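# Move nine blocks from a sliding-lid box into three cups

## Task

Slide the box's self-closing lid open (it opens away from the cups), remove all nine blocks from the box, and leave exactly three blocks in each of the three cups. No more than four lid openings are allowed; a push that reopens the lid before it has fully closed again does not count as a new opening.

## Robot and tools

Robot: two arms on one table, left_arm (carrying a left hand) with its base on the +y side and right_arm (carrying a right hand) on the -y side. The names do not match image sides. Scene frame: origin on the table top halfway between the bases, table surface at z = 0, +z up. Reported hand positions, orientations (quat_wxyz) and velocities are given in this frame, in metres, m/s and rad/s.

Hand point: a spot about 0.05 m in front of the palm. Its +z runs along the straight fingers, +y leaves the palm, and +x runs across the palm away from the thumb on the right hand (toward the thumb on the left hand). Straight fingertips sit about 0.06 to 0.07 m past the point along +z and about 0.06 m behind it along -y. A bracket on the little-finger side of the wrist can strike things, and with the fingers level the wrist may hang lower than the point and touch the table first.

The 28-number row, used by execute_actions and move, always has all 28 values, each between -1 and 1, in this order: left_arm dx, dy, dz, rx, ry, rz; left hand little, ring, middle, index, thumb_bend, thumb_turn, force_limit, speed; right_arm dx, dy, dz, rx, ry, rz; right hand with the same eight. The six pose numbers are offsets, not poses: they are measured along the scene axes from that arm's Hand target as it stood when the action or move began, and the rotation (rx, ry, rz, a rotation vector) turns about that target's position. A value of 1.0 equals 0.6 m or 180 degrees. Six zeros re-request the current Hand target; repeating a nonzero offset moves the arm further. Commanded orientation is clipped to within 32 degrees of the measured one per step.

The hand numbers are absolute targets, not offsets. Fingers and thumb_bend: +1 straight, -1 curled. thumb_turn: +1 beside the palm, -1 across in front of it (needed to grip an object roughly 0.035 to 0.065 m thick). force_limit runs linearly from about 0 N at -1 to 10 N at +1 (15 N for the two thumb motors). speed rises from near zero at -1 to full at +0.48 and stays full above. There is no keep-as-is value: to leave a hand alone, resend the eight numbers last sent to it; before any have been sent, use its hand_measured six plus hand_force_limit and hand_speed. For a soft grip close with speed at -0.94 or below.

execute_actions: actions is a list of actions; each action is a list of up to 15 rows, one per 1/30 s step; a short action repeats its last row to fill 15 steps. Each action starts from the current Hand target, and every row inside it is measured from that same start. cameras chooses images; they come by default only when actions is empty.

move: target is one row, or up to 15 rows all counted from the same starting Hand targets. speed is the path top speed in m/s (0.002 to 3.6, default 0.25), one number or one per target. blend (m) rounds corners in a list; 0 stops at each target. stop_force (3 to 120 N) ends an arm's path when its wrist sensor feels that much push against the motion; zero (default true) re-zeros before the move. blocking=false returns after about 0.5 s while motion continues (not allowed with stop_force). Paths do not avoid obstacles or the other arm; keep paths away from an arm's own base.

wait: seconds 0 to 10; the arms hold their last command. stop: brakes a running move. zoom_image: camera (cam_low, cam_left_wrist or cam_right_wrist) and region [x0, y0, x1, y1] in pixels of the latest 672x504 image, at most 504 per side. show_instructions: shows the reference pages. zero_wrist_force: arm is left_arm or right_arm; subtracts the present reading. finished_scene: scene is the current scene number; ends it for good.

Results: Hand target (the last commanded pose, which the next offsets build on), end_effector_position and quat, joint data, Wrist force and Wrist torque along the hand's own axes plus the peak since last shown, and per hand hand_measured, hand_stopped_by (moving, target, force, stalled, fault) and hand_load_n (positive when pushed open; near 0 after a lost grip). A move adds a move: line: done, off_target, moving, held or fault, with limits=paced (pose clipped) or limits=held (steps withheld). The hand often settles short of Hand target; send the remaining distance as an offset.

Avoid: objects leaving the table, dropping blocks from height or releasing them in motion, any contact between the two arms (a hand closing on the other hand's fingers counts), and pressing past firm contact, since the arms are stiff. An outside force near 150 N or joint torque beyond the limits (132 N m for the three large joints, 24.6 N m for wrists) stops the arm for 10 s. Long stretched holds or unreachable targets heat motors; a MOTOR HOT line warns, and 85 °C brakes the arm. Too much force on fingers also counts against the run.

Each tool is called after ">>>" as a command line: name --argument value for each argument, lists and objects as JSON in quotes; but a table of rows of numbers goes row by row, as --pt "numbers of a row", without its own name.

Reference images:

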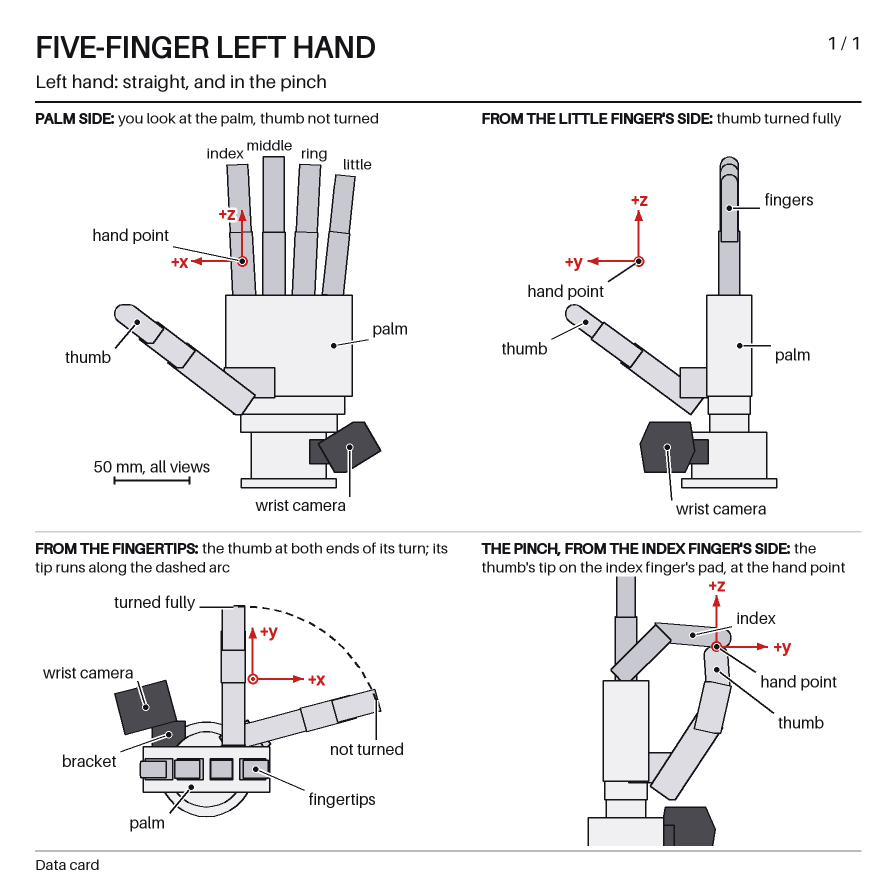

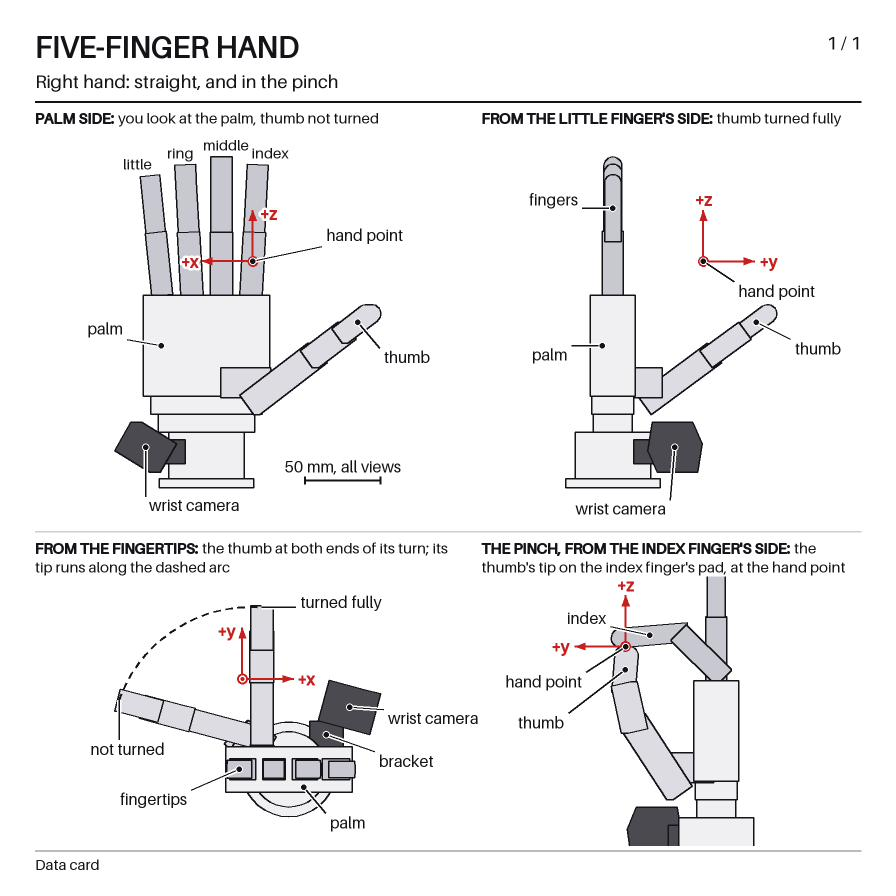

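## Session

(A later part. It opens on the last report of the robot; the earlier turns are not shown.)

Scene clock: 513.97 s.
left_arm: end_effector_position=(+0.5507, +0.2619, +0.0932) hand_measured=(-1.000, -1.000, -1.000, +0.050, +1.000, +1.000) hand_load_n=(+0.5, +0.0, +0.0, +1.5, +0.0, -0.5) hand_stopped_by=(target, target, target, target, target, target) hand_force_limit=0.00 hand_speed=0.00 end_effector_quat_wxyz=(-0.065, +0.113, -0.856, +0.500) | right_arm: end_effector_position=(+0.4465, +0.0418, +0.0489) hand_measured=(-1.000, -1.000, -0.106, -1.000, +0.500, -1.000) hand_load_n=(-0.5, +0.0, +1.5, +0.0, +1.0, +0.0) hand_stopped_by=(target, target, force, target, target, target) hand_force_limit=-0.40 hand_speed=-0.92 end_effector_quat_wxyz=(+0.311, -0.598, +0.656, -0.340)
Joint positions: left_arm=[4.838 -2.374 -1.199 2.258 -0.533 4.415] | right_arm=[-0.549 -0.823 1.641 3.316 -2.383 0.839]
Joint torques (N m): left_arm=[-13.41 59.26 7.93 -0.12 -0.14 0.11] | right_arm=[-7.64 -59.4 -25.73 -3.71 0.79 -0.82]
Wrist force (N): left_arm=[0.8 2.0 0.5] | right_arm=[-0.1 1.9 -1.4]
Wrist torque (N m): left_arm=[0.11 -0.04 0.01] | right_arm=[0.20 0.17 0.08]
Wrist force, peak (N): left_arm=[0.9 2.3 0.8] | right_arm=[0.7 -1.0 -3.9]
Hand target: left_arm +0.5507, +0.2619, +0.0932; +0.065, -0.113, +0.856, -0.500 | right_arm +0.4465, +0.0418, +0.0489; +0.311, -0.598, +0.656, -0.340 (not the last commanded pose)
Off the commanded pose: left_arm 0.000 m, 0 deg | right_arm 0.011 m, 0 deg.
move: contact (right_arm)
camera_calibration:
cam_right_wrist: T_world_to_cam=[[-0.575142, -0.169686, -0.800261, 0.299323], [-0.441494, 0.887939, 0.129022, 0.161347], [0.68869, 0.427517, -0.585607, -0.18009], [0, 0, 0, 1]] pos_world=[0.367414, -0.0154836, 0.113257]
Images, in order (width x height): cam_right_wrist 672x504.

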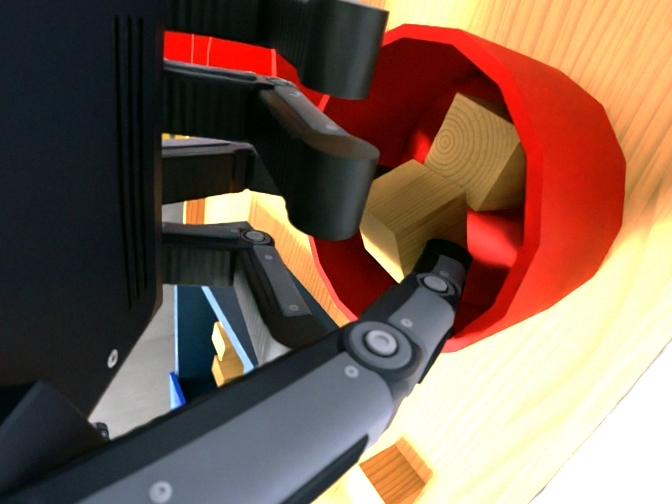

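>>> move --pt "0 0 0 0 0 0 -1 -1 -1 0.05 1 1 0 0 0 0 0.003 0 0 0 -1 -1 -0.35 -1 0.5 -1 -0.4 -0.92" --pt "0 0 0 0 0 0 -1 -1 -1 0.05 1 1 0 0 -0.005 0.0004 0.003 0 0 0 -1 -1 -0.35 -1 0.5 -1 -0.4 -0.92" --speed 0.03

>>> move --target '[0,0,0,0,0,0,-1,-1,-1,0.05,1,1,0,0, 0,0,-0.02,0,0,0,-1,-1,-0.35,-1,0.5,-1,-0.4,-0.92]' --speed 0.012 --stop_force 3 --cameras '["cam_right_wrist"]'

Scene clock: 533.23 s.
left_arm: end_effector_position=(+0.5507, +0.2619, +0.0932) hand_measured=(-1.000, -1.000, -1.000, +0.050, +1.000, +1.000) hand_load_n=(+0.0, +0.0, +0.0, +1.5, +0.0, -0.5) hand_stopped_by=(target, target, target, target, target, target) hand_force_limit=0.00 hand_speed=0.00 end_effector_quat_wxyz=(-0.065, +0.113, -0.856, +0.500) | right_arm: end_effector_position=(+0.4434, +0.0420, +0.0508) hand_measured=(-1.000, -1.000, -0.106, -1.000, +0.500, -1.000) hand_load_n=(+0.0, +0.0, +1.5, +0.5, +1.0, +0.0) hand_stopped_by=(target, target, force, target, target, target) hand_force_limit=-0.40 hand_speed=-0.92 end_effector_quat_wxyz=(+0.311, -0.598, +0.656, -0.340)
Joint positions: left_arm=[4.838 -2.374 -1.199 2.258 -0.533 4.415] | right_arm=[-0.545 -0.828 1.644 3.322 -2.386 0.845]
Joint torques (N m): left_arm=[-12.91 60.32 7.49 -0.17 -0.3 0.21] | right_arm=[-7.01 -45.12 -18.48 -3.05 -1.8 -0.96]
Wrist force (N): left_arm=[1.0 1.5 0.6] | right_arm=[-0.4 1.3 -1.6]
Wrist torque (N m): left_arm=[0.08 -0.04 0.00] | right_arm=[0.18 0.18 0.06]
Wrist force, peak (N): left_arm=[0.7 2.5 1.0] | right_arm=[-0.3 2.1 -1.9]
Hand target: left_arm +0.5507, +0.2619, +0.0932; +0.065, -0.113, +0.856, -0.500 | right_arm +0.4435, +0.0420, +0.0507; +0.311, -0.598, +0.656, -0.340
Off the commanded pose: left_arm 0.000 m, 0 deg | right_arm 0.000 m, 0 deg.
move: done

Scene clock: 534.70 s.
left_arm: end_effector_position=(+0.5507, +0.2619, +0.0932) hand_measured=(-1.000, -1.000, -1.000, +0.050, +1.000, +1.000) hand_load_n=(+0.0, +0.0, +0.0, +1.5, +0.0, -0.5) hand_stopped_by=(target, target, target, target, target, target) hand_force_limit=0.00 hand_speed=0.00 end_effector_quat_wxyz=(-0.065, +0.113, -0.856, +0.500) | right_arm: end_effector_position=(+0.4435, +0.0420, +0.0461) hand_measured=(-1.000, -1.000, -0.106, -1.000, +0.500, -1.000) hand_load_n=(+0.0, +0.0, +1.0, +0.0, +1.0, +0.0) hand_stopped_by=(target, target, force, target, target, target) hand_force_limit=-0.40 hand_speed=-0.92 end_effector_quat_wxyz=(+0.311, -0.598, +0.656, -0.340)
Joint positions: left_arm=[4.838 -2.374 -1.199 2.258 -0.533 4.415] | right_arm=[-0.545 -0.82 1.645 3.313 -2.385 0.844]
Joint torques (N m): left_arm=[-12.98 60.11 7.78 -0.23 -0.29 0.18] | right_arm=[-8.39 -56.65 -24 -3.09 0.61 -1.33]
Wrist force (N): left_arm=[0.7 2.0 0.8] | right_arm=[-0.4 -0.7 -3.4]
Wrist torque (N m): left_arm=[0.12 -0.01 -0.02] | right_arm=[0.05 0.23 0.08]
Wrist force, peak (N): left_arm=[0.9 2.3 0.8] | right_arm=[0.9 -4.6 -7.6]
Hand target: left_arm +0.5507, +0.2619, +0.0932; +0.065, -0.113, +0.856, -0.500 | right_arm +0.4435, +0.0420, +0.0462; +0.311, -0.598, +0.656, -0.340 (not the last commanded pose)
Off the commanded pose: left_arm 0.000 m, 0 deg | right_arm 0.007 m, 0 deg.
move: contact (right_arm)
camera_calibration:
cam_right_wrist: T_world_to_cam=[[-0.575142, -0.169686, -0.800261, 0.29535], [-0.441494, 0.887939, 0.129022, 0.160073], [0.68869, 0.427517, -0.585607, -0.179723], [0, 0, 0, 1]] pos_world=[0.364314, -0.0151836, 0.110457]
Images, in order (width x height): cam_right_wrist 672x504.

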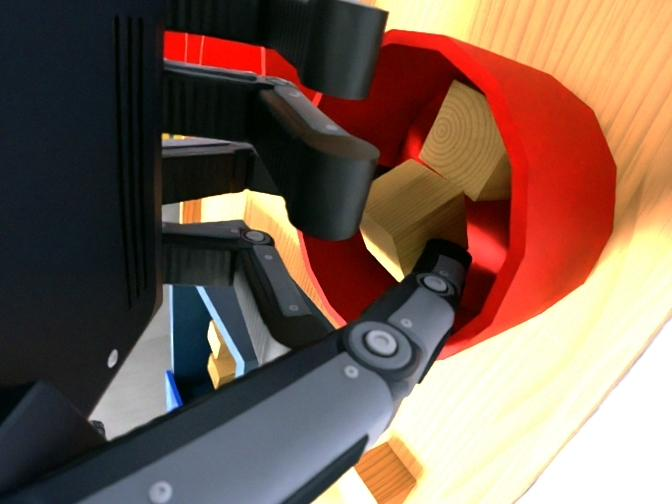

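>>> move --target '[0,0,0,0,0,0,-1,-1,-1,0.05,1,1,0,0, 0,0,0,0,0,0,-1,-1,-0.055,-1,0.5,-1,-0.4,-0.9]' --speed 0.02 --cameras '["cam_right_wrist"]'

>>> zoom_image --camera "cam_right_wrist" --region '[300, 20, 640, 360]'

Scene clock: 537.40 s.
left_arm: end_effector_position=(+0.5507, +0.2619, +0.0932) hand_measured=(-1.000, -1.000, -1.000, +0.050, +1.000, +1.000) hand_load_n=(+0.0, +0.0, +0.0, +2.0, +0.0, -0.5) hand_stopped_by=(target, target, target, target, target, target) hand_force_limit=0.00 hand_speed=0.00 end_effector_quat_wxyz=(-0.065, +0.113, -0.856, +0.500) | right_arm: end_effector_position=(+0.4435, +0.0420, +0.0462) hand_measured=(-1.000, -1.000, -0.054, -1.000, +0.500, -1.000) hand_load_n=(+0.0, +0.0, -3.5, +0.0, -3.5, -0.5) hand_stopped_by=(target, target, target, target, target, target) hand_force_limit=-0.40 hand_speed=-0.90 end_effector_quat_wxyz=(+0.311, -0.598, +0.656, -0.340)
Joint positions: left_arm=[4.838 -2.374 -1.199 2.258 -0.533 4.415] | right_arm=[-0.545 -0.82 1.645 3.313 -2.385 0.844]
Joint torques (N m): left_arm=[-13.02 61.28 7.51 -0.22 -0.36 0.23] | right_arm=[-5.17 -54.46 -24.08 -3.21 0.07 -0.63]
Wrist force (N): left_arm=[1.0 1.9 0.8] | right_arm=[0.2 -1.9 -5.4]
Wrist torque (N m): left_arm=[0.10 -0.04 0.00] | right_arm=[0.06 0.22 0.08]
Wrist force, peak (N): left_arm=[0.8 2.6 0.6] | right_arm=[0.1 -2.2 -5.6]
Hand target: left_arm +0.5507, +0.2619, +0.0932; +0.065, -0.113, +0.856, -0.500 | right_arm +0.4435, +0.0420, +0.0462; +0.311, -0.598, +0.656, -0.340
Off the commanded pose: left_arm 0.000 m, 0 deg | right_arm 0.000 m, 0 deg.
move: done
camera_calibration:
cam_right_wrist: T_world_to_cam=[[-0.575086, -0.169624, -0.800315, 0.295474], [-0.441552, 0.887899, 0.1291, 0.160116], [0.688701, 0.427624, -0.585516, -0.179747], [0, 0, 0, 1]] pos_world=[0.364414, -0.0151833, 0.110557]
Images, in order (width x height): cam_right_wrist 672x504.

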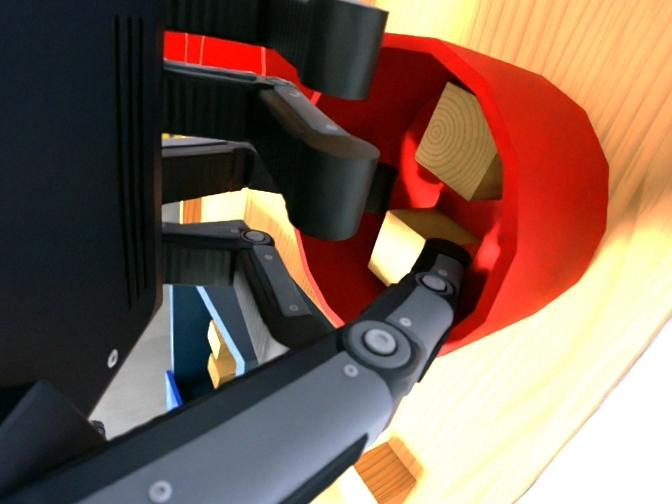

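Scaled by 1.482.

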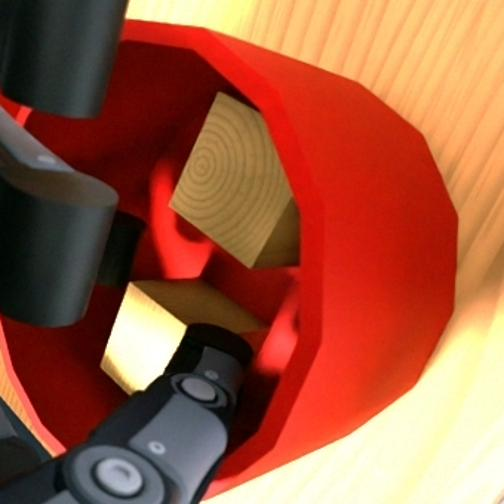

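>>> move --target '[0,0,0,0,0,0,-1,-1,-1,0.05,1,1,0,0, 0,0,0,0,0,0,-1,-1,-0.085,-1,0.5,-1,-0.4,-0.85]' --speed 0.02

>>> move --pt "0 0 0 0 0 0 -1 -1 -1 0.05 1 1 0 0 0 0 0.06 0 0 0 -1 -1 -0.085 -1 0.5 -1 -0.4 -0.85" --pt "0 0 0 0 0 0 -1 -1 -1 0.05 1 1 0 0 0.01 -0.01 0.13 0 0 0 -1 -1 -0.085 -1 0.5 -1 -0.4 -0.85" --speed '[0.05,0.15]' --blend '[0.003,0]' --cameras '["cam_right_wrist"]'

>>> zoom_image --camera "cam_right_wrist" --region '[352, 30, 672, 350]'

Scene clock: 542.97 s.
left_arm: end_effector_position=(+0.5507, +0.2619, +0.0932) hand_measured=(-1.000, -1.000, -1.000, +0.050, +1.000, +1.000) hand_load_n=(+0.0, +0.0, +0.0, +2.0, +0.0, -0.5) hand_stopped_by=(target, target, target, target, target, target) hand_force_limit=0.00 hand_speed=0.00 end_effector_quat_wxyz=(-0.065, +0.113, -0.856, +0.500) | right_arm: end_effector_position=(+0.4435, +0.0420, +0.0462) hand_measured=(-1.000, -1.000, -0.084, -1.000, +0.500, -1.000) hand_load_n=(+0.0, +0.0, +0.0, +0.0, -1.0, -0.5) hand_stopped_by=(target, target, target, target, target, target) hand_force_limit=-0.40 hand_speed=-0.85 end_effector_quat_wxyz=(+0.311, -0.598, +0.656, -0.340)
Joint positions: left_arm=[4.838 -2.374 -1.199 2.258 -0.533 4.415] | right_arm=[-0.545 -0.82 1.645 3.313 -2.385 0.844]
Joint torques (N m): left_arm=[-13.48 61.41 7.49 -0.12 -0.23 0.15] | right_arm=[-0.95 -40.24 -15.68 -3.01 -0.82 0.3]
Wrist force (N): left_arm=[0.9 2.2 0.9] | right_arm=[-0.5 -1.5 -2.5]
Wrist torque (N m): left_arm=[0.12 -0.03 0.00] | right_arm=[-0.02 0.21 0.06]
Wrist force, peak (N): left_arm=[1.0 2.4 0.7] | right_arm=[0.1 -2.3 -5.7]
Hand target: left_arm +0.5507, +0.2619, +0.0932; +0.065, -0.113, +0.856, -0.500 | right_arm +0.4435, +0.0420, +0.0462; +0.311, -0.598, +0.656, -0.340
Off the commanded pose: left_arm 0.000 m, 0 deg | right_arm 0.000 m, 0 deg.
move: done

Scene clock: 544.40 s.
left_arm: end_effector_position=(+0.5507, +0.2619, +0.0932) hand_measured=(-1.000, -1.000, -1.000, +0.050, +1.000, +1.000) hand_load_n=(+0.5, +0.0, +0.0, +1.5, +0.0, +0.0) hand_stopped_by=(target, target, target, target, target, target) hand_force_limit=0.00 hand_speed=0.00 end_effector_quat_wxyz=(-0.065, +0.113, -0.856, +0.500) | right_arm: end_effector_position=(+0.4496, +0.0361, +0.1242) hand_measured=(-1.000, -1.000, -0.084, -1.000, +0.500, -1.000) hand_load_n=(+0.0, +0.0, +0.5, +0.0, +0.0, +0.0) hand_stopped_by=(target, target, target, target, target, target) hand_force_limit=-0.40 hand_speed=-0.85 end_effector_quat_wxyz=(+0.311, -0.598, +0.656, -0.340)
Joint positions: left_arm=[4.838 -2.374 -1.199 2.258 -0.533 4.415] | right_arm=[-0.558 -0.949 1.626 3.449 -2.378 0.829]
Joint torques (N m): left_arm=[-13 60.66 7.93 -0.18 -0.16 0.17] | right_arm=[8.19 -44.64 -8.24 -2.77 -2.87 1.18]
Wrist force (N): left_arm=[0.5 1.9 0.8] | right_arm=[-0.8 1.9 -2.0]
Wrist torque (N m): left_arm=[0.08 0.01 -0.01] | right_arm=[0.24 0.24 0.12]
Wrist force, peak (N): left_arm=[0.6 2.4 0.8] | right_arm=[-0.1 -1.6 -3.0]
Hand target: left_arm +0.5507, +0.2619, +0.0932; +0.065, -0.113, +0.856, -0.500 | right_arm +0.4495, +0.0360, +0.1242; +0.311, -0.598, +0.656, -0.340
Off the commanded pose: left_arm 0.000 m, 0 deg | right_arm 0.000 m, 0 deg.
move: done
camera_calibration:
cam_right_wrist: T_world_to_cam=[[-0.575114, -0.169391, -0.800344, 0.360351], [-0.4415, 0.887891, 0.129335, 0.157959], [0.68871, 0.427734, -0.585424, -0.135662], [0, 0, 0, 1]] pos_world=[0.370414, -0.0211825, 0.188555]
Images, in order (width x height): cam_right_wrist 672x504.

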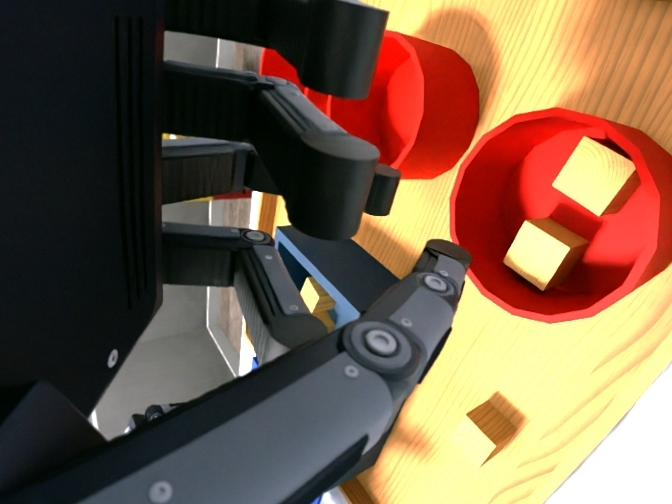

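Scaled by 1.575.

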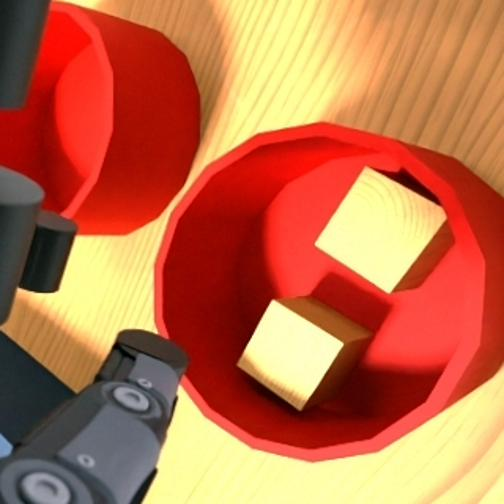

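>>> move --target '[0,0,0,0,0,0,-1,-1,-1,0.05,1,1,0,0, -0.08,0.1975,0.01,-0.0762,-0.0242,0.4947,-1,-1,0.08,-1,0.5,-1,-0.4,0]' --speed 0.3 --cameras '["cam_right_wrist"]'

>>> zoom_image --camera "cam_right_wrist" --region '[380, 80, 672, 340]'

Scene clock: 551.83 s.
left_arm: end_effector_position=(+0.5507, +0.2619, +0.0932) hand_measured=(-1.000, -1.000, -1.000, +0.050, +1.000, +1.000) hand_load_n=(+0.0, +0.0, +0.0, +1.5, +0.0, +0.0) hand_stopped_by=(target, target, target, target, target, target) hand_force_limit=0.00 hand_speed=0.00 end_effector_quat_wxyz=(-0.065, +0.113, -0.856, +0.500) | right_arm: end_effector_position=(+0.4016, +0.1545, +0.1301) hand_measured=(-1.000, -1.000, +0.080, -1.000, +0.500, -1.000) hand_load_n=(+0.0, +0.0, +0.0, +0.0, +0.0, +0.0) hand_stopped_by=(target, target, target, target, target, target) hand_force_limit=-0.40 hand_speed=0.00 end_effector_quat_wxyz=(-0.415, +0.903, +0.003, +0.114)
Joint positions: left_arm=[4.838 -2.374 -1.199 2.258 -0.533 4.415] | right_arm=[-0.694 -0.871 1.475 3.27 -1.228 -0.565]
Joint torques (N m): left_arm=[-13.51 61.15 8.17 -0.14 -0.34 0.16] | right_arm=[7.55 -60.89 -10.5 -2.23 0.98 -0.95]
Wrist force (N): left_arm=[0.8 1.4 0.4] | right_arm=[-0.6 1.3 -1.1]
Wrist torque (N m): left_arm=[0.07 -0.01 0.01] | right_arm=[0.10 0.12 0.07]
Wrist force, peak (N): left_arm=[0.8 2.3 1.0] | right_arm=[-0.8 1.9 -2.0]
Hand target: left_arm +0.5507, +0.2619, +0.0932; +0.065, -0.113, +0.856, -0.500 | right_arm +0.4015, +0.1545, +0.1302; -0.415, +0.903, +0.003, +0.114
Off the commanded pose: left_arm 0.000 m, 0 deg | right_arm 0.000 m, 0 deg.
move: done
camera_calibration:
cam_right_wrist: T_world_to_cam=[[0.313871, -0.655347, -0.687027, 0.0608305], [-0.904541, -0.426337, -0.00656511, 0.437591], [-0.288602, 0.623504, -0.726603, 0.23079], [0, 0, 0, 1]] pos_world=[0.443333, 0.0825277, 0.212358]
Images, in order (width x height): cam_right_wrist 672x504.

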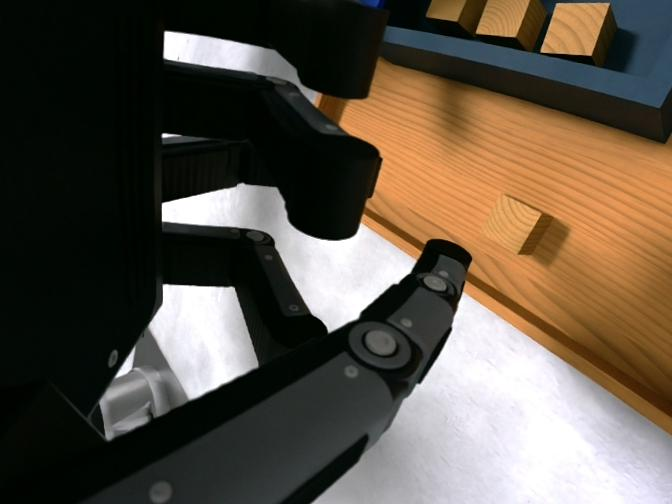

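Scaled by 1.726.

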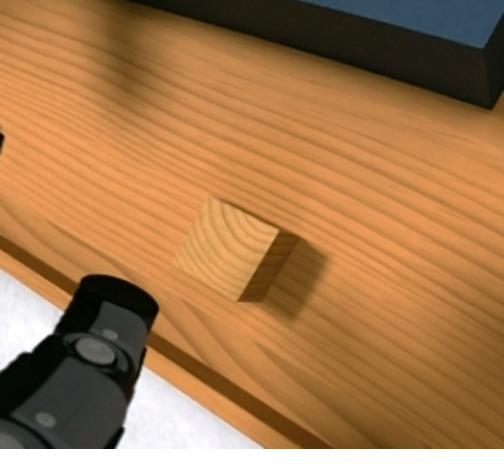

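>>> move --target '[0,0,0,0,0,0,-1,-1,-1,0.05,1,1,0,0, 0.001,0.0077,-0.1,0,0,0,-1,-1,0.08,-1,0.5,-1,-0.4,0]' --speed 0.12

>>> move --target '[0,0,0,0,0,0,-1,-1,-1,0.05,1,1,0,0, 0,0,-0.0642,0,0,0,-1,-1,0.08,-1,0.5,-1,-0.4,0]' --speed 0.02 --stop_force 3

>>> move --target '[0,0,0,0,0,0,-1,-1,-1,0.05,1,1,0,0, 0,0,0,0,0,0,-1,-1,-0.35,-1,0.5,-1,-0.4,-0.92]' --speed 0.02 --cameras '["cam_right_wrist"]'

Scene clock: 558.50 s.
left_arm: end_effector_position=(+0.5507, +0.2619, +0.0932) hand_measured=(-1.000, -1.000, -1.000, +0.050, +1.000, +1.000) hand_load_n=(+0.0, +0.0, +0.0, +2.0, +0.0, -0.5) hand_stopped_by=(target, target, target, target, target, target) hand_force_limit=0.00 hand_speed=0.00 end_effector_quat_wxyz=(-0.065, +0.113, -0.856, +0.500) | right_arm: end_effector_position=(+0.4020, +0.1592, +0.0701) hand_measured=(-1.000, -1.000, +0.080, -1.000, +0.500, -1.000) hand_load_n=(+0.0, +0.0, +0.0, +0.0, +0.0, +0.0) hand_stopped_by=(target, target, target, target, target, target) hand_force_limit=-0.40 hand_speed=0.00 end_effector_quat_wxyz=(-0.415, +0.903, +0.003, +0.114)
Joint positions: left_arm=[4.838 -2.374 -1.199 2.258 -0.533 4.415] | right_arm=[-0.69 -0.776 1.485 3.165 -1.23 -0.562]
Joint torques (N m): left_arm=[-13.58 61.75 8.06 -0.15 -0.32 0.08] | right_arm=[3.27 -58.13 -27.23 -2.18 -0.99 0.52]
Wrist force (N): left_arm=[0.4 1.9 0.9] | right_arm=[-0.7 1.4 -1.4]
Wrist torque (N m): left_arm=[0.08 0.03 -0.03] | right_arm=[0.13 0.14 0.07]
Wrist force, peak (N): left_arm=[1.1 2.5 1.1] | right_arm=[-1.0 2.3 -0.7]
Hand target: left_arm +0.5507, +0.2619, +0.0932; +0.065, -0.113, +0.856, -0.500 | right_arm +0.4021, +0.1592, +0.0702; -0.415, +0.903, +0.003, +0.114
Off the commanded pose: left_arm 0.000 m, 0 deg | right_arm 0.000 m, 0 deg.
move: done

Scene clock: 561.50 s.
left_arm: end_effector_position=(+0.5507, +0.2619, +0.0932) hand_measured=(-1.000, -1.000, -1.000, +0.050, +1.000, +1.000) hand_load_n=(+0.0, +0.0, +0.5, +1.5, +0.0, -0.5) hand_stopped_by=(target, target, target, target, target, target) hand_force_limit=0.00 hand_speed=0.00 end_effector_quat_wxyz=(-0.065, +0.113, -0.856, +0.500) | right_arm: end_effector_position=(+0.4021, +0.1592, +0.0316) hand_measured=(-1.000, -1.000, +0.080, -1.000, +0.500, -1.000) hand_load_n=(+0.0, +0.0, +0.0, +0.0, +0.0, +0.0) hand_stopped_by=(target, target, target, target, target, target) hand_force_limit=-0.40 hand_speed=0.00 end_effector_quat_wxyz=(-0.415, +0.903, +0.003, +0.114)
Joint positions: left_arm=[4.838 -2.374 -1.199 2.258 -0.533 4.415] | right_arm=[-0.69 -0.715 1.49 3.098 -1.23 -0.562]
Joint torques (N m): left_arm=[-12.98 61.14 8.13 -0.05 -0.27 0.21] | right_arm=[-6.18 -63.56 -12.38 -1.3 2.05 -0.08]
Wrist force (N): left_arm=[1.0 1.6 0.6] | right_arm=[-0.8 1.2 -1.3]
Wrist torque (N m): left_arm=[0.08 -0.06 0.01] | right_arm=[0.11 0.13 0.05]
Wrist force, peak (N): left_arm=[1.1 2.4 0.8] | right_arm=[-0.9 1.5 -1.8]
Hand target: left_arm +0.5507, +0.2619, +0.0932; +0.065, -0.113, +0.856, -0.500 | right_arm +0.4021, +0.1592, +0.0316; -0.415, +0.903, +0.003, +0.114
Off the commanded pose: left_arm 0.000 m, 0 deg | right_arm 0.000 m, 0 deg.
move: done

Scene clock: 562.57 s.
left_arm: end_effector_position=(+0.5507, +0.2619, +0.0932) hand_measured=(-1.000, -1.000, -1.000, +0.050, +1.000, +1.000) hand_load_n=(+0.0, +0.0, +0.0, +2.0, +0.0, -0.5) hand_stopped_by=(target, target, target, target, target, target) hand_force_limit=0.00 hand_speed=0.00 end_effector_quat_wxyz=(-0.065, +0.113, -0.856, +0.500) | right_arm: end_effector_position=(+0.4021, +0.1592, +0.0316) hand_measured=(-1.000, -1.000, -0.098, -1.000, +0.500, -1.000) hand_load_n=(+0.0, +0.5, +3.0, +0.0, +2.0, +0.5) hand_stopped_by=(target, target, force, target, target, target) hand_force_limit=-0.40 hand_speed=-0.92 end_effector_quat_wxyz=(-0.415, +0.903, +0.003, +0.114)
Joint positions: left_arm=[4.838 -2.374 -1.199 2.258 -0.533 4.415] | right_arm=[-0.69 -0.715 1.49 3.098 -1.23 -0.562]
Joint torques (N m): left_arm=[-13.46 61.02 7.43 -0.09 -0.28 0.13] | right_arm=[-7.76 -62.26 -17.51 -1.48 1.77 0.44]
Wrist force (N): left_arm=[0.8 1.6 0.5] | right_arm=[-0.4 1.1 -1.7]
Wrist torque (N m): left_arm=[0.08 -0.01 0.00] | right_arm=[0.13 0.08 0.07]
Wrist force, peak (N): left_arm=[0.9 2.1 0.8] | right_arm=[-0.7 1.5 -1.6]
Hand target: left_arm +0.5507, +0.2619, +0.0932; +0.065, -0.113, +0.856, -0.500 | right_arm +0.4021, +0.1592, +0.0316; -0.415, +0.903, +0.003, +0.114
Off the commanded pose: left_arm 0.000 m, 0 deg | right_arm 0.000 m, 0 deg.
move: done
camera_calibration:
cam_right_wrist: T_world_to_cam=[[0.314099, -0.655218, -0.687045, -0.00402776], [-0.904369, -0.426701, -0.00651941, 0.439352], [-0.288891, 0.62339, -0.726586, 0.156568], [0, 0, 0, 1]] pos_world=[0.443833, 0.0872297, 0.113857]
Images, in order (width x height): cam_right_wrist 672x504.

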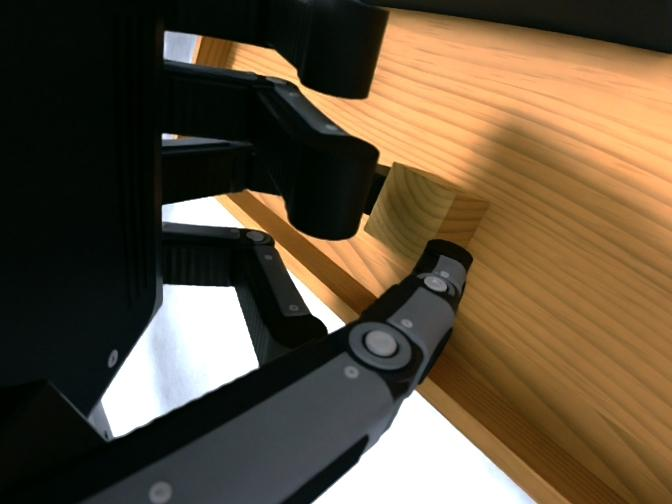

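>>> move --pt "0 0 0 0 0 0 -1 -1 -1 0.05 1 1 0 0 0 0 0.1 0 0 0 -1 -1 -0.35 -1 0.5 -1 -0.4 -0.92" --pt "0 0 0 0 0 0 -1 -1 -1 0.05 1 1 0 0 0.0503 -0.2385 0.1415 0 0 0 -1 -1 -0.35 -1 0.5 -1 -0.4 -0.92" --speed '[0.1,0.2]' --blend '[0.02,0]' --cameras '["cam_right_wrist"]'

>>> zoom_image --camera "cam_right_wrist" --region '[352, 120, 652, 420]'

Scene clock: 570.13 s.
left_arm: end_effector_position=(+0.5507, +0.2619, +0.0932) hand_measured=(-1.000, -1.000, -1.000, +0.050, +1.000, +1.000) hand_load_n=(+0.0, -0.5, +0.0, +2.0, +0.0, +0.0) hand_stopped_by=(target, target, target, target, target, target) hand_force_limit=0.00 hand_speed=0.00 end_effector_quat_wxyz=(-0.065, +0.113, -0.856, +0.500) | right_arm: end_effector_position=(+0.4323, +0.0161, +0.1166) hand_measured=(-1.000, -1.000, -0.098, -1.000, +0.500, -1.000) hand_load_n=(+0.0, +0.0, +3.0, +0.0, +2.0, +0.5) hand_stopped_by=(target, target, force, target, target, target) hand_force_limit=-0.40 hand_speed=-0.92 end_effector_quat_wxyz=(-0.415, +0.903, +0.003, +0.114)
Joint positions: left_arm=[4.838 -2.374 -1.199 2.258 -0.533 4.415] | right_arm=[-0.892 -1.047 1.824 3.158 -1.084 -0.715]
Joint torques (N m): left_arm=[-12.76 60.92 8.19 -0.15 -0.42 0.03] | right_arm=[-3.56 -40.81 -15.2 -4.01 -0.85 0]
Wrist force (N): left_arm=[0.6 2.0 0.6] | right_arm=[-1.4 1.3 -1.4]
Wrist torque (N m): left_arm=[0.13 0.00 -0.02] | right_arm=[0.14 0.19 0.00]
Wrist force, peak (N): left_arm=[1.0 2.4 0.9] | right_arm=[-0.3 2.4 -2.8]
Hand target: left_arm +0.5507, +0.2619, +0.0932; +0.065, -0.113, +0.856, -0.500 | right_arm +0.4323, +0.0161, +0.1165; -0.415, +0.903, +0.003, +0.114
Off the commanded pose: left_arm 0.000 m, 0 deg | right_arm 0.000 m, 0 deg.
move: done
camera_calibration:
cam_right_wrist: T_world_to_cam=[[0.314015, -0.655204, -0.687096, -0.0488295], [-0.904391, -0.426655, -0.00647119, 0.406203], [-0.288913, 0.623436, -0.726537, 0.316128], [0, 0, 0, 1]] pos_world=[0.474033, -0.0557705, 0.198757]
Images, in order (width x height): cam_right_wrist 672x504.

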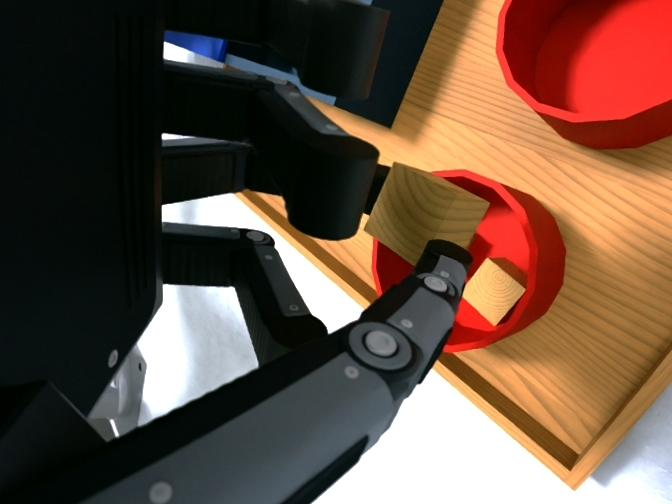

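Scaled by 1.680.

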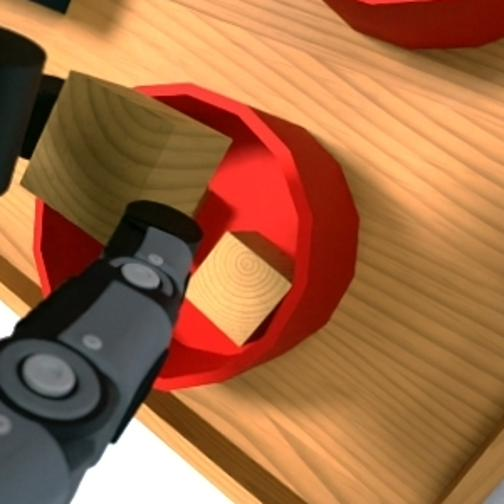

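>>> move --target '[0,0,0,0,0,0,-1,-1,-1,0.05,1,1,0,0, 0.0002,0.0157,-0.072,0,0,0,-1,-1,-0.35,-1,0.5,-1,-0.4,-0.92]' --speed 0.1

>>> move --target '[0,0,0,0,0,0,-1,-1,-1,0.05,1,1,0,0, 0,0,-0.058,0,0,0,-1,-1,-0.35,-1,0.5,-1,-0.4,-0.92]' --speed 0.012 --stop_force 3 --cameras '["cam_right_wrist"]'

>>> zoom_image --camera "cam_right_wrist" --region '[300, 80, 620, 400]'

Scene clock: 601.53 s.
left_arm: end_effector_position=(+0.5507, +0.2619, +0.0932) hand_measured=(-1.000, -1.000, -1.000, +0.050, +1.000, +1.000) hand_load_n=(+0.0, +0.0, +0.0, +1.5, +0.0, +0.0) hand_stopped_by=(target, target, target, target, target, target) hand_force_limit=0.00 hand_speed=0.00 end_effector_quat_wxyz=(-0.065, +0.113, -0.856, +0.500) | right_arm: end_effector_position=(+0.4324, +0.0256, +0.0734) hand_measured=(-1.000, -1.000, -0.098, -1.000, +0.500, -1.000) hand_load_n=(+0.0, +0.0, +0.0, +0.0, +0.0, +0.0) hand_stopped_by=(target, target, force, target, target, target) hand_force_limit=-0.40 hand_speed=-0.92 end_effector_quat_wxyz=(-0.415, +0.903, +0.003, +0.114)
Joint positions: left_arm=[4.838 -2.374 -1.199 2.258 -0.533 4.415] | right_arm=[-0.879 -0.957 1.818 3.068 -1.093 -0.704]
Joint torques (N m): left_arm=[-13.29 61.34 8.22 -0.1 -0.25 0.14] | right_arm=[-8.02 -48.33 -11.53 -1.94 1.74 -0.83]
Wrist force (N): left_arm=[1.3 1.6 0.6] | right_arm=[-0.6 1.2 -1.5]
Wrist torque (N m): left_arm=[0.09 -0.09 0.03] | right_arm=[0.13 0.07 0.05]
Wrist force, peak (N): left_arm=[1.0 2.6 0.7] | right_arm=[-0.6 0.5 -2.6]
Hand target: left_arm +0.5507, +0.2619, +0.0932; +0.065, -0.113, +0.856, -0.500 | right_arm +0.4324, +0.0255, +0.0733; -0.415, +0.903, +0.003, +0.114
Off the commanded pose: left_arm 0.000 m, 0 deg | right_arm 0.000 m, 0 deg.
move: done

Scene clock: 604.80 s.
left_arm: end_effector_position=(+0.5507, +0.2619, +0.0932) hand_measured=(-1.000, -1.000, -1.000, +0.050, +1.000, +1.000) hand_load_n=(+0.0, +0.0, +0.0, +2.0, +0.0, +0.0) hand_stopped_by=(target, target, target, target, target, target) hand_force_limit=0.00 hand_speed=0.00 end_effector_quat_wxyz=(-0.065, +0.113, -0.856, +0.500) | right_arm: end_effector_position=(+0.4324, +0.0255, +0.0469) hand_measured=(-1.000, -1.000, -0.098, -1.000, +0.500, -1.000) hand_load_n=(+0.0, +0.0, -1.5, +0.0, -0.5, +0.0) hand_stopped_by=(target, target, force, target, target, target) hand_force_limit=-0.40 hand_speed=-0.92 end_effector_quat_wxyz=(-0.415, +0.903, +0.003, +0.114)
Joint positions: left_arm=[4.838 -2.374 -1.199 2.258 -0.533 4.415] | right_arm=[-0.879 -0.907 1.824 3.012 -1.093 -0.704]
Joint torques (N m): left_arm=[-13.37 60.94 8.13 -0.11 -0.24 0.14] | right_arm=[-8.65 -53.15 -19.35 -3.63 -1.45 -1.11]
Wrist force (N): left_arm=[0.7 1.6 0.4] | right_arm=[-1.0 -0.8 -2.5]
Wrist torque (N m): left_arm=[0.07 0.00 0.00] | right_arm=[0.08 0.12 -0.01]
Wrist force, peak (N): left_arm=[1.2 2.6 0.6] | right_arm=[-0.5 -4.5 -4.7]
Hand target: left_arm +0.5507, +0.2619, +0.0932; +0.065, -0.113, +0.856, -0.500 | right_arm +0.4324, +0.0255, +0.0470; -0.415, +0.903, +0.003, +0.114 (not the last commanded pose)
Off the commanded pose: left_arm 0.000 m, 0 deg | right_arm 0.008 m, 0 deg.
move: contact (right_arm)
camera_calibration:
cam_right_wrist: T_world_to_cam=[[0.314066, -0.655157, -0.687118, -0.0906082], [-0.904345, -0.426754, -0.00645154, 0.409782], [-0.289004, 0.623418, -0.726517, 0.259831], [0, 0, 0, 1]] pos_world=[0.474133, -0.0464699, 0.129157]
Images, in order (width x height): cam_right_wrist 672x504.

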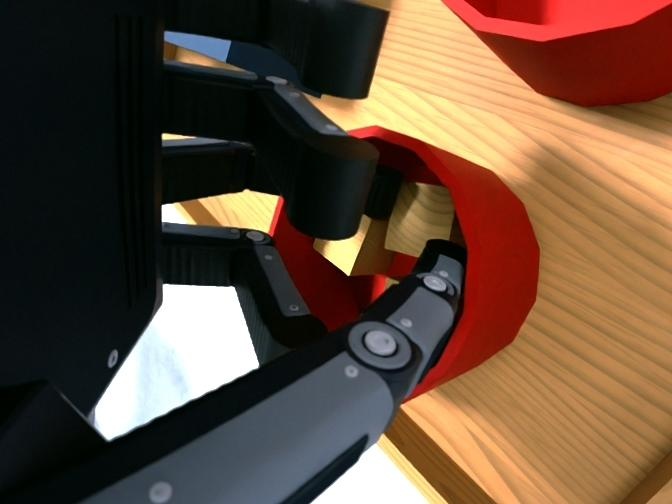

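Scaled by 1.575.

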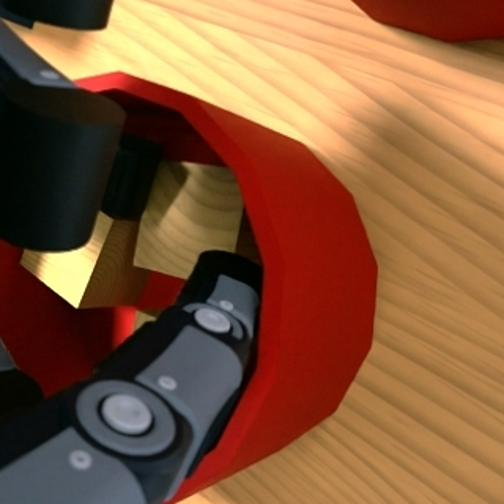

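>>> move --pt "0 0 0 0 0 0 -1 -1 -1 0.05 1 1 0 0 0 0 0.06 0 0 0 -1 -1 -0.35 -1 0.5 -1 -0.4 -0.92" --pt "0 0 0 0 0 0 -1 -1 -1 0.05 1 1 0 0 0 0 0.13 0 0 0 -1 -1 -0.35 -1 0.5 -1 -0.4 -0.92" --speed '[0.05,0.12]' --blend '[0.005,0]' --cameras '["cam_right_wrist"]'

>>> zoom_image --camera "cam_right_wrist" --region '[352, 120, 652, 420]'

Scene clock: 610.73 s.
left_arm: end_effector_position=(+0.5507, +0.2619, +0.0932) hand_measured=(-1.000, -1.000, -1.000, +0.050, +1.000, +1.000) hand_load_n=(+0.0, +0.0, +0.0, +1.5, -0.5, +0.0) hand_stopped_by=(target, target, target, target, target, target) hand_force_limit=0.00 hand_speed=0.00 end_effector_quat_wxyz=(-0.065, +0.113, -0.856, +0.500) | right_arm: end_effector_position=(+0.4325, +0.0255, +0.1250) hand_measured=(-1.000, -1.000, -0.098, -1.000, +0.500, -1.000) hand_load_n=(+0.0, +0.0, +0.0, +0.0, +0.0, +0.0) hand_stopped_by=(target, target, force, target, target, target) hand_force_limit=-0.40 hand_speed=-0.92 end_effector_quat_wxyz=(-0.415, +0.903, +0.003, +0.114)
Joint positions: left_arm=[4.838 -2.374 -1.199 2.258 -0.533 4.415] | right_arm=[-0.879 -1.047 1.794 3.182 -1.093 -0.704]
Joint torques (N m): left_arm=[-13.37 61.24 8.17 -0.16 -0.34 0.11] | right_arm=[-1.03 -37.45 -6.55 -2.65 1.59 -1.22]
Wrist force (N): left_arm=[0.8 1.6 0.8] | right_arm=[-0.8 1.1 -1.6]
Wrist torque (N m): left_arm=[0.07 -0.01 -0.01] | right_arm=[0.14 0.12 0.02]
Wrist force, peak (N): left_arm=[0.7 2.4 0.8] | right_arm=[-1.0 -1.3 -3.1]
Hand target: left_arm +0.5507, +0.2619, +0.0932; +0.065, -0.113, +0.856, -0.500 | right_arm +0.4324, +0.0255, +0.1250; -0.415, +0.903, +0.003, +0.114
Off the commanded pose: left_arm 0.000 m, 0 deg | right_arm 0.000 m, 0 deg.
move: done
camera_calibration:
cam_right_wrist: T_world_to_cam=[[0.314201, -0.655115, -0.687097, -0.0370102], [-0.904392, -0.426648, -0.00677777, 0.410381], [-0.288708, 0.623534, -0.726535, 0.316442], [0, 0, 0, 1]] pos_world=[0.474133, -0.0464703, 0.207258]
Images, in order (width x height): cam_right_wrist 672x504.

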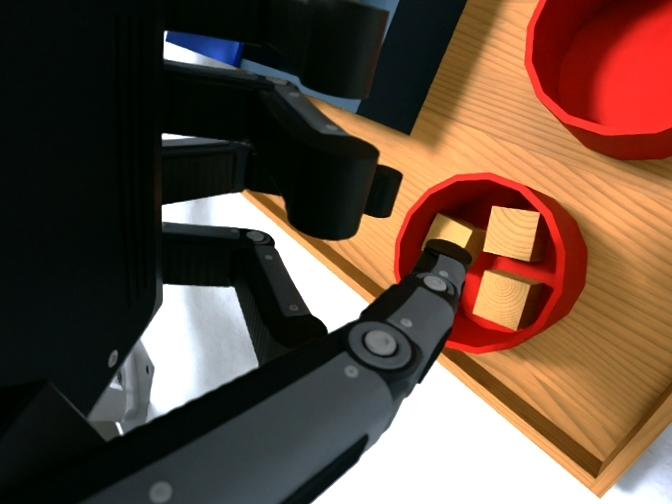

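Scaled by 1.680.

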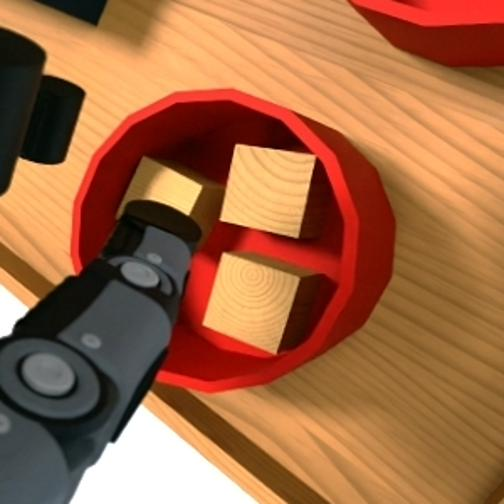

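>>> move --target '[0,0,0,0,0,0,-1,-1,-1,0.05,1,1,0,0, 0.2235,0.1742,0.09,-0.0029,-0.0667,0.0278,-1,-1,0.75,-1,0.9,-1,-0.4,0]' --speed 0.2 --cameras '["cam_right_wrist"]'

>>> zoom_image --camera "cam_right_wrist" --region '[250, 20, 672, 400]'

Scene clock: 631.03 s.
left_arm: end_effector_position=(+0.5507, +0.2619, +0.0932) hand_measured=(-1.000, -1.000, -1.000, +0.050, +1.000, +1.000) hand_load_n=(+0.0, +0.0, +0.0, +1.5, +0.0, -0.5) hand_stopped_by=(target, target, target, target, target, target) hand_force_limit=0.00 hand_speed=0.00 end_effector_quat_wxyz=(-0.065, +0.113, -0.856, +0.500) | right_arm: end_effector_position=(+0.5664, +0.1300, +0.1789) hand_measured=(-1.000, -1.000, +0.750, -1.000, +0.900, -1.000) hand_load_n=(+0.5, +0.0, +0.0, +0.0, +0.0, +0.0) hand_stopped_by=(target, target, target, target, target, target) hand_force_limit=-0.40 hand_speed=0.00 end_effector_quat_wxyz=(-0.413, +0.887, +0.086, +0.189)
Joint positions: left_arm=[4.838 -2.374 -1.199 2.258 -0.533 4.415] | right_arm=[-0.858 -0.795 1.22 3.421 -1.139 -0.868]
Joint torques (N m): left_arm=[-13.46 61.18 8.09 -0.2 -0.35 0.15] | right_arm=[-2.88 -55.52 -28.7 -2.75 2.28 -0.21]
Wrist force (N): left_arm=[0.6 1.8 0.7] | right_arm=[-1.6 1.2 -1.4]
Wrist torque (N m): left_arm=[0.08 0.01 -0.02] | right_arm=[0.09 0.20 0.00]
Wrist force, peak (N): left_arm=[1.0 2.4 0.9] | right_arm=[-2.1 2.4 -2.1]
Hand target: left_arm +0.5507, +0.2619, +0.0932; +0.065, -0.113, +0.856, -0.500 | right_arm +0.5665, +0.1300, +0.1790; -0.413, +0.887, +0.086, +0.189
Off the commanded pose: left_arm 0.000 m, 0 deg | right_arm 0.000 m, 0 deg.
move: done
camera_calibration:
cam_right_wrist: T_world_to_cam=[[0.505074, -0.625177, -0.595024, -0.102128], [-0.843287, -0.504253, -0.186001, 0.584014], [-0.183759, 0.59572, -0.781889, 0.283145], [0, 0, 0, 1]] pos_world=[0.596104, 0.0619677, 0.269246]
Images, in order (width x height): cam_right_wrist 672x504.

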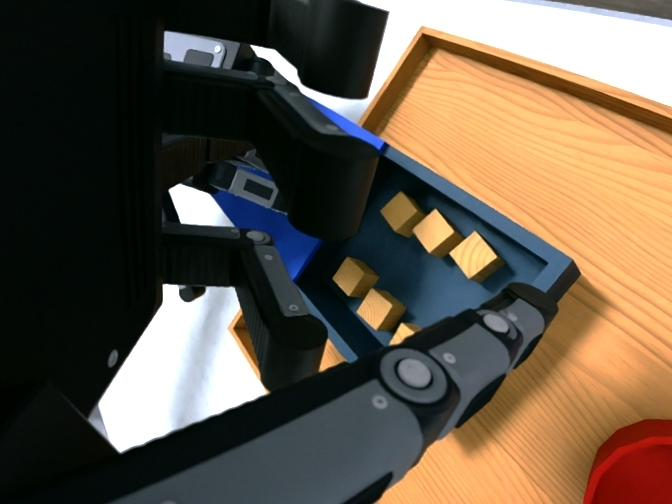

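Scaled by 1.194.

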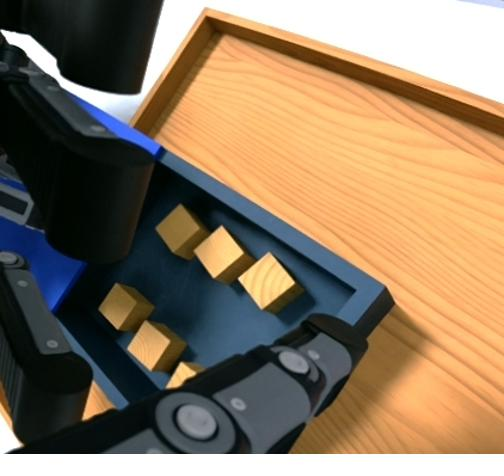

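>>> move --pt "0 0 0 0 0 0 -1 -1 -1 0.05 1 1 0 0 0.001 0.0333 -0.1315 0 0 0 -1 -1 0.75 -1 0.9 -1 -0.4 0" --pt "0 0 0 0 0 0 -1 -1 -1 0.05 1 1 0 0 0.001 0.0333 -0.2015 0 0 0 -1 -1 0.75 -1 0.9 -1 -0.4 0" --speed '[0.12,0.06]' --blend '[0.01,0]' --cameras '["cam_right_wrist"]'

>>> zoom_image --camera "cam_right_wrist" --region '[250, 20, 672, 400]'

Scene clock: 642.97 s.
left_arm: end_effector_position=(+0.5507, +0.2619, +0.0932) hand_measured=(-1.000, -1.000, -1.000, +0.050, +1.000, +1.000) hand_load_n=(+0.0, +0.5, +0.0, +2.0, +0.0, -0.5) hand_stopped_by=(target, target, target, target, target, target) hand_force_limit=0.00 hand_speed=0.00 end_effector_quat_wxyz=(-0.065, +0.113, -0.856, +0.500) | right_arm: end_effector_position=(+0.5672, +0.1498, +0.0576) hand_measured=(-1.000, -1.000, +0.750, -1.000, +0.910, -1.000) hand_load_n=(+0.0, +0.0, +0.0, +0.0, +51.0, +0.5) hand_stopped_by=(target, target, target, target, target, target) hand_force_limit=-0.40 hand_speed=0.00 end_effector_quat_wxyz=(-0.413, +0.887, +0.086, +0.189) end_effector_velocity=(+0.000, +0.000, +0.003) end_effector_angular_velocity=(-0.001, +0.001, -0.002)
Joint positions: left_arm=[4.838 -2.374 -1.199 2.258 -0.533 4.415] | right_arm=[-0.838 -0.609 1.212 3.236 -1.155 -0.853]
Joint velocities: left_arm=[within noise] | right_arm=[0 -0.005 -0.001 0.007 -0.001 0.002]
Joint torques (N m): left_arm=[-13.42 61.38 7.88 -0.11 -0.34 0.21] | right_arm=[19.1 -64.68 -31.36 -3.01 5.9 0.03]
Wrist force (N): left_arm=[1.1 2.0 0.5] | right_arm=[1.1 21.2 -32.8]
Wrist torque (N m): left_arm=[0.13 -0.06 0.01] | right_arm=[0.03 0.61 0.31]
Wrist force, peak (N): left_arm=[0.9 2.5 1.0] | right_arm=[0.9 16.9 -36.6]
Hand target: left_arm +0.5507, +0.2619, +0.0932; +0.065, -0.113, +0.856, -0.500 | right_arm +0.5671, +0.1500, +0.0581; -0.413, +0.887, +0.086, +0.189
Off the commanded pose: left_arm 0.000 m, 0 deg | right_arm 0.001 m, 0 deg.
move: done
camera_calibration:
cam_right_wrist: T_world_to_cam=[[0.504778, -0.625526, -0.594909, -0.162083], [-0.843464, -0.504087, -0.185647, 0.572168], [-0.183758, 0.595495, -0.782061, 0.176775], [0, 0, 0, 1]] pos_world=[0.596903, 0.0817661, 0.148046]
Images, in order (width x height): cam_right_wrist 672x504.

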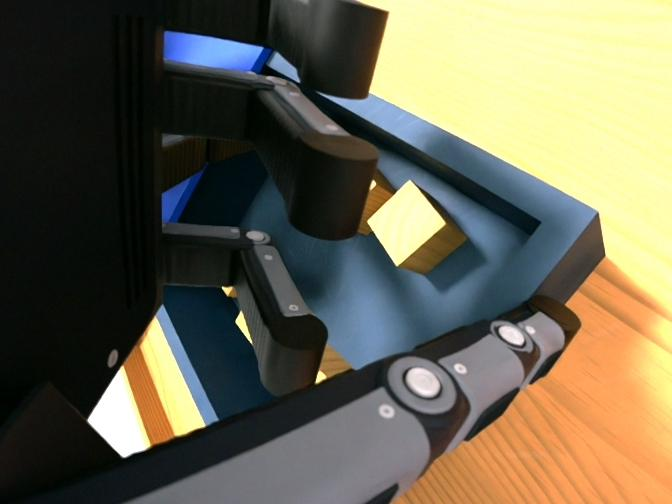

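Scaled by 1.194.

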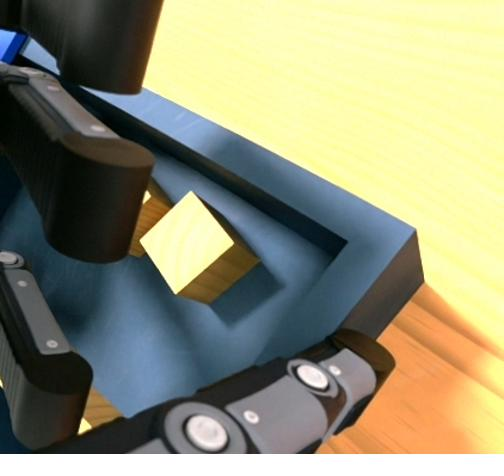

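>>> move --target '[0,0,0,0,0,0,-1,-1,-1,0.05,1,1,0,0,0,0,0.1,0,0,0,-1,-1,0.75,-1,0.9,-1,-0.4,0]' --speed 0.08 --cameras '["cam_right_wrist","cam_low"]'

Scene clock: 658.83 s.
left_arm: end_effector_position=(+0.5507, +0.2619, +0.0932) hand_measured=(-1.000, -1.000, -1.000, +0.050, +1.000, +1.000) hand_load_n=(+0.0, +0.0, +0.0, +2.0, +0.0, -0.5) hand_stopped_by=(target, target, target, target, target, target) hand_force_limit=0.00 hand_speed=0.00 end_effector_quat_wxyz=(-0.065, +0.113, -0.856, +0.500) | right_arm: end_effector_position=(+0.5672, +0.1500, +0.1183) hand_measured=(-1.000, -1.000, +0.750, -1.000, +0.900, -1.000) hand_load_n=(+0.0, +0.0, +0.0, +0.0, +0.0, +0.0) hand_stopped_by=(target, target, target, target, target, target) hand_force_limit=-0.40 hand_speed=0.00 end_effector_quat_wxyz=(-0.413, +0.887, +0.086, +0.189)
Joint positions: left_arm=[4.838 -2.374 -1.199 2.258 -0.533 4.415] | right_arm=[-0.837 -0.689 1.192 3.335 -1.154 -0.853]
Joint torques (N m): left_arm=[-12.82 61.05 7.55 -0.08 -0.3 0.18] | right_arm=[-8.81 -46.49 -10.19 -4.08 -1.57 -0.57]
Wrist force (N): left_arm=[0.8 2.1 0.6] | right_arm=[-1.5 1.4 -1.2]
Wrist torque (N m): left_arm=[0.13 -0.03 -0.01] | right_arm=[0.12 0.19 0.02]
Wrist force, peak (N): left_arm=[0.9 2.3 0.9] | right_arm=[1.0 31.8 -22.2]
Hand target: left_arm +0.5507, +0.2619, +0.0932; +0.065, -0.113, +0.856, -0.500 | right_arm +0.5671, +0.1500, +0.1181; -0.413, +0.887, +0.086, +0.189
Off the commanded pose: left_arm 0.000 m, 0 deg | right_arm 0.000 m, 0 deg.
move: done
camera_calibration:
cam_right_wrist: T_world_to_cam=[[0.505298, -0.624977, -0.595044, -0.126121], [-0.843221, -0.504176, -0.186505, 0.583497], [-0.183446, 0.595995, -0.781753, 0.223818], [0, 0, 0, 1]] pos_world=[0.596804, 0.0819679, 0.208748]
Images, in order (width x height): cam_low 672x504, cam_right_wrist 672x504.

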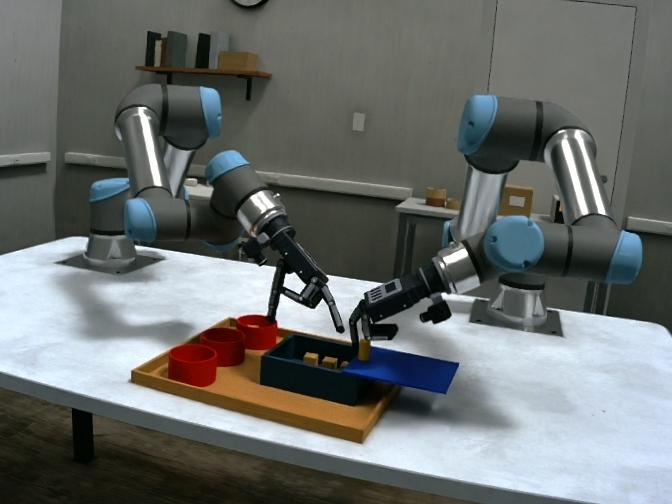

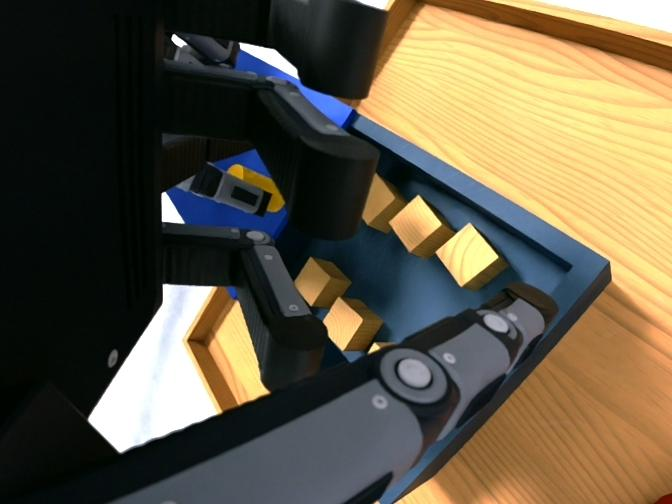

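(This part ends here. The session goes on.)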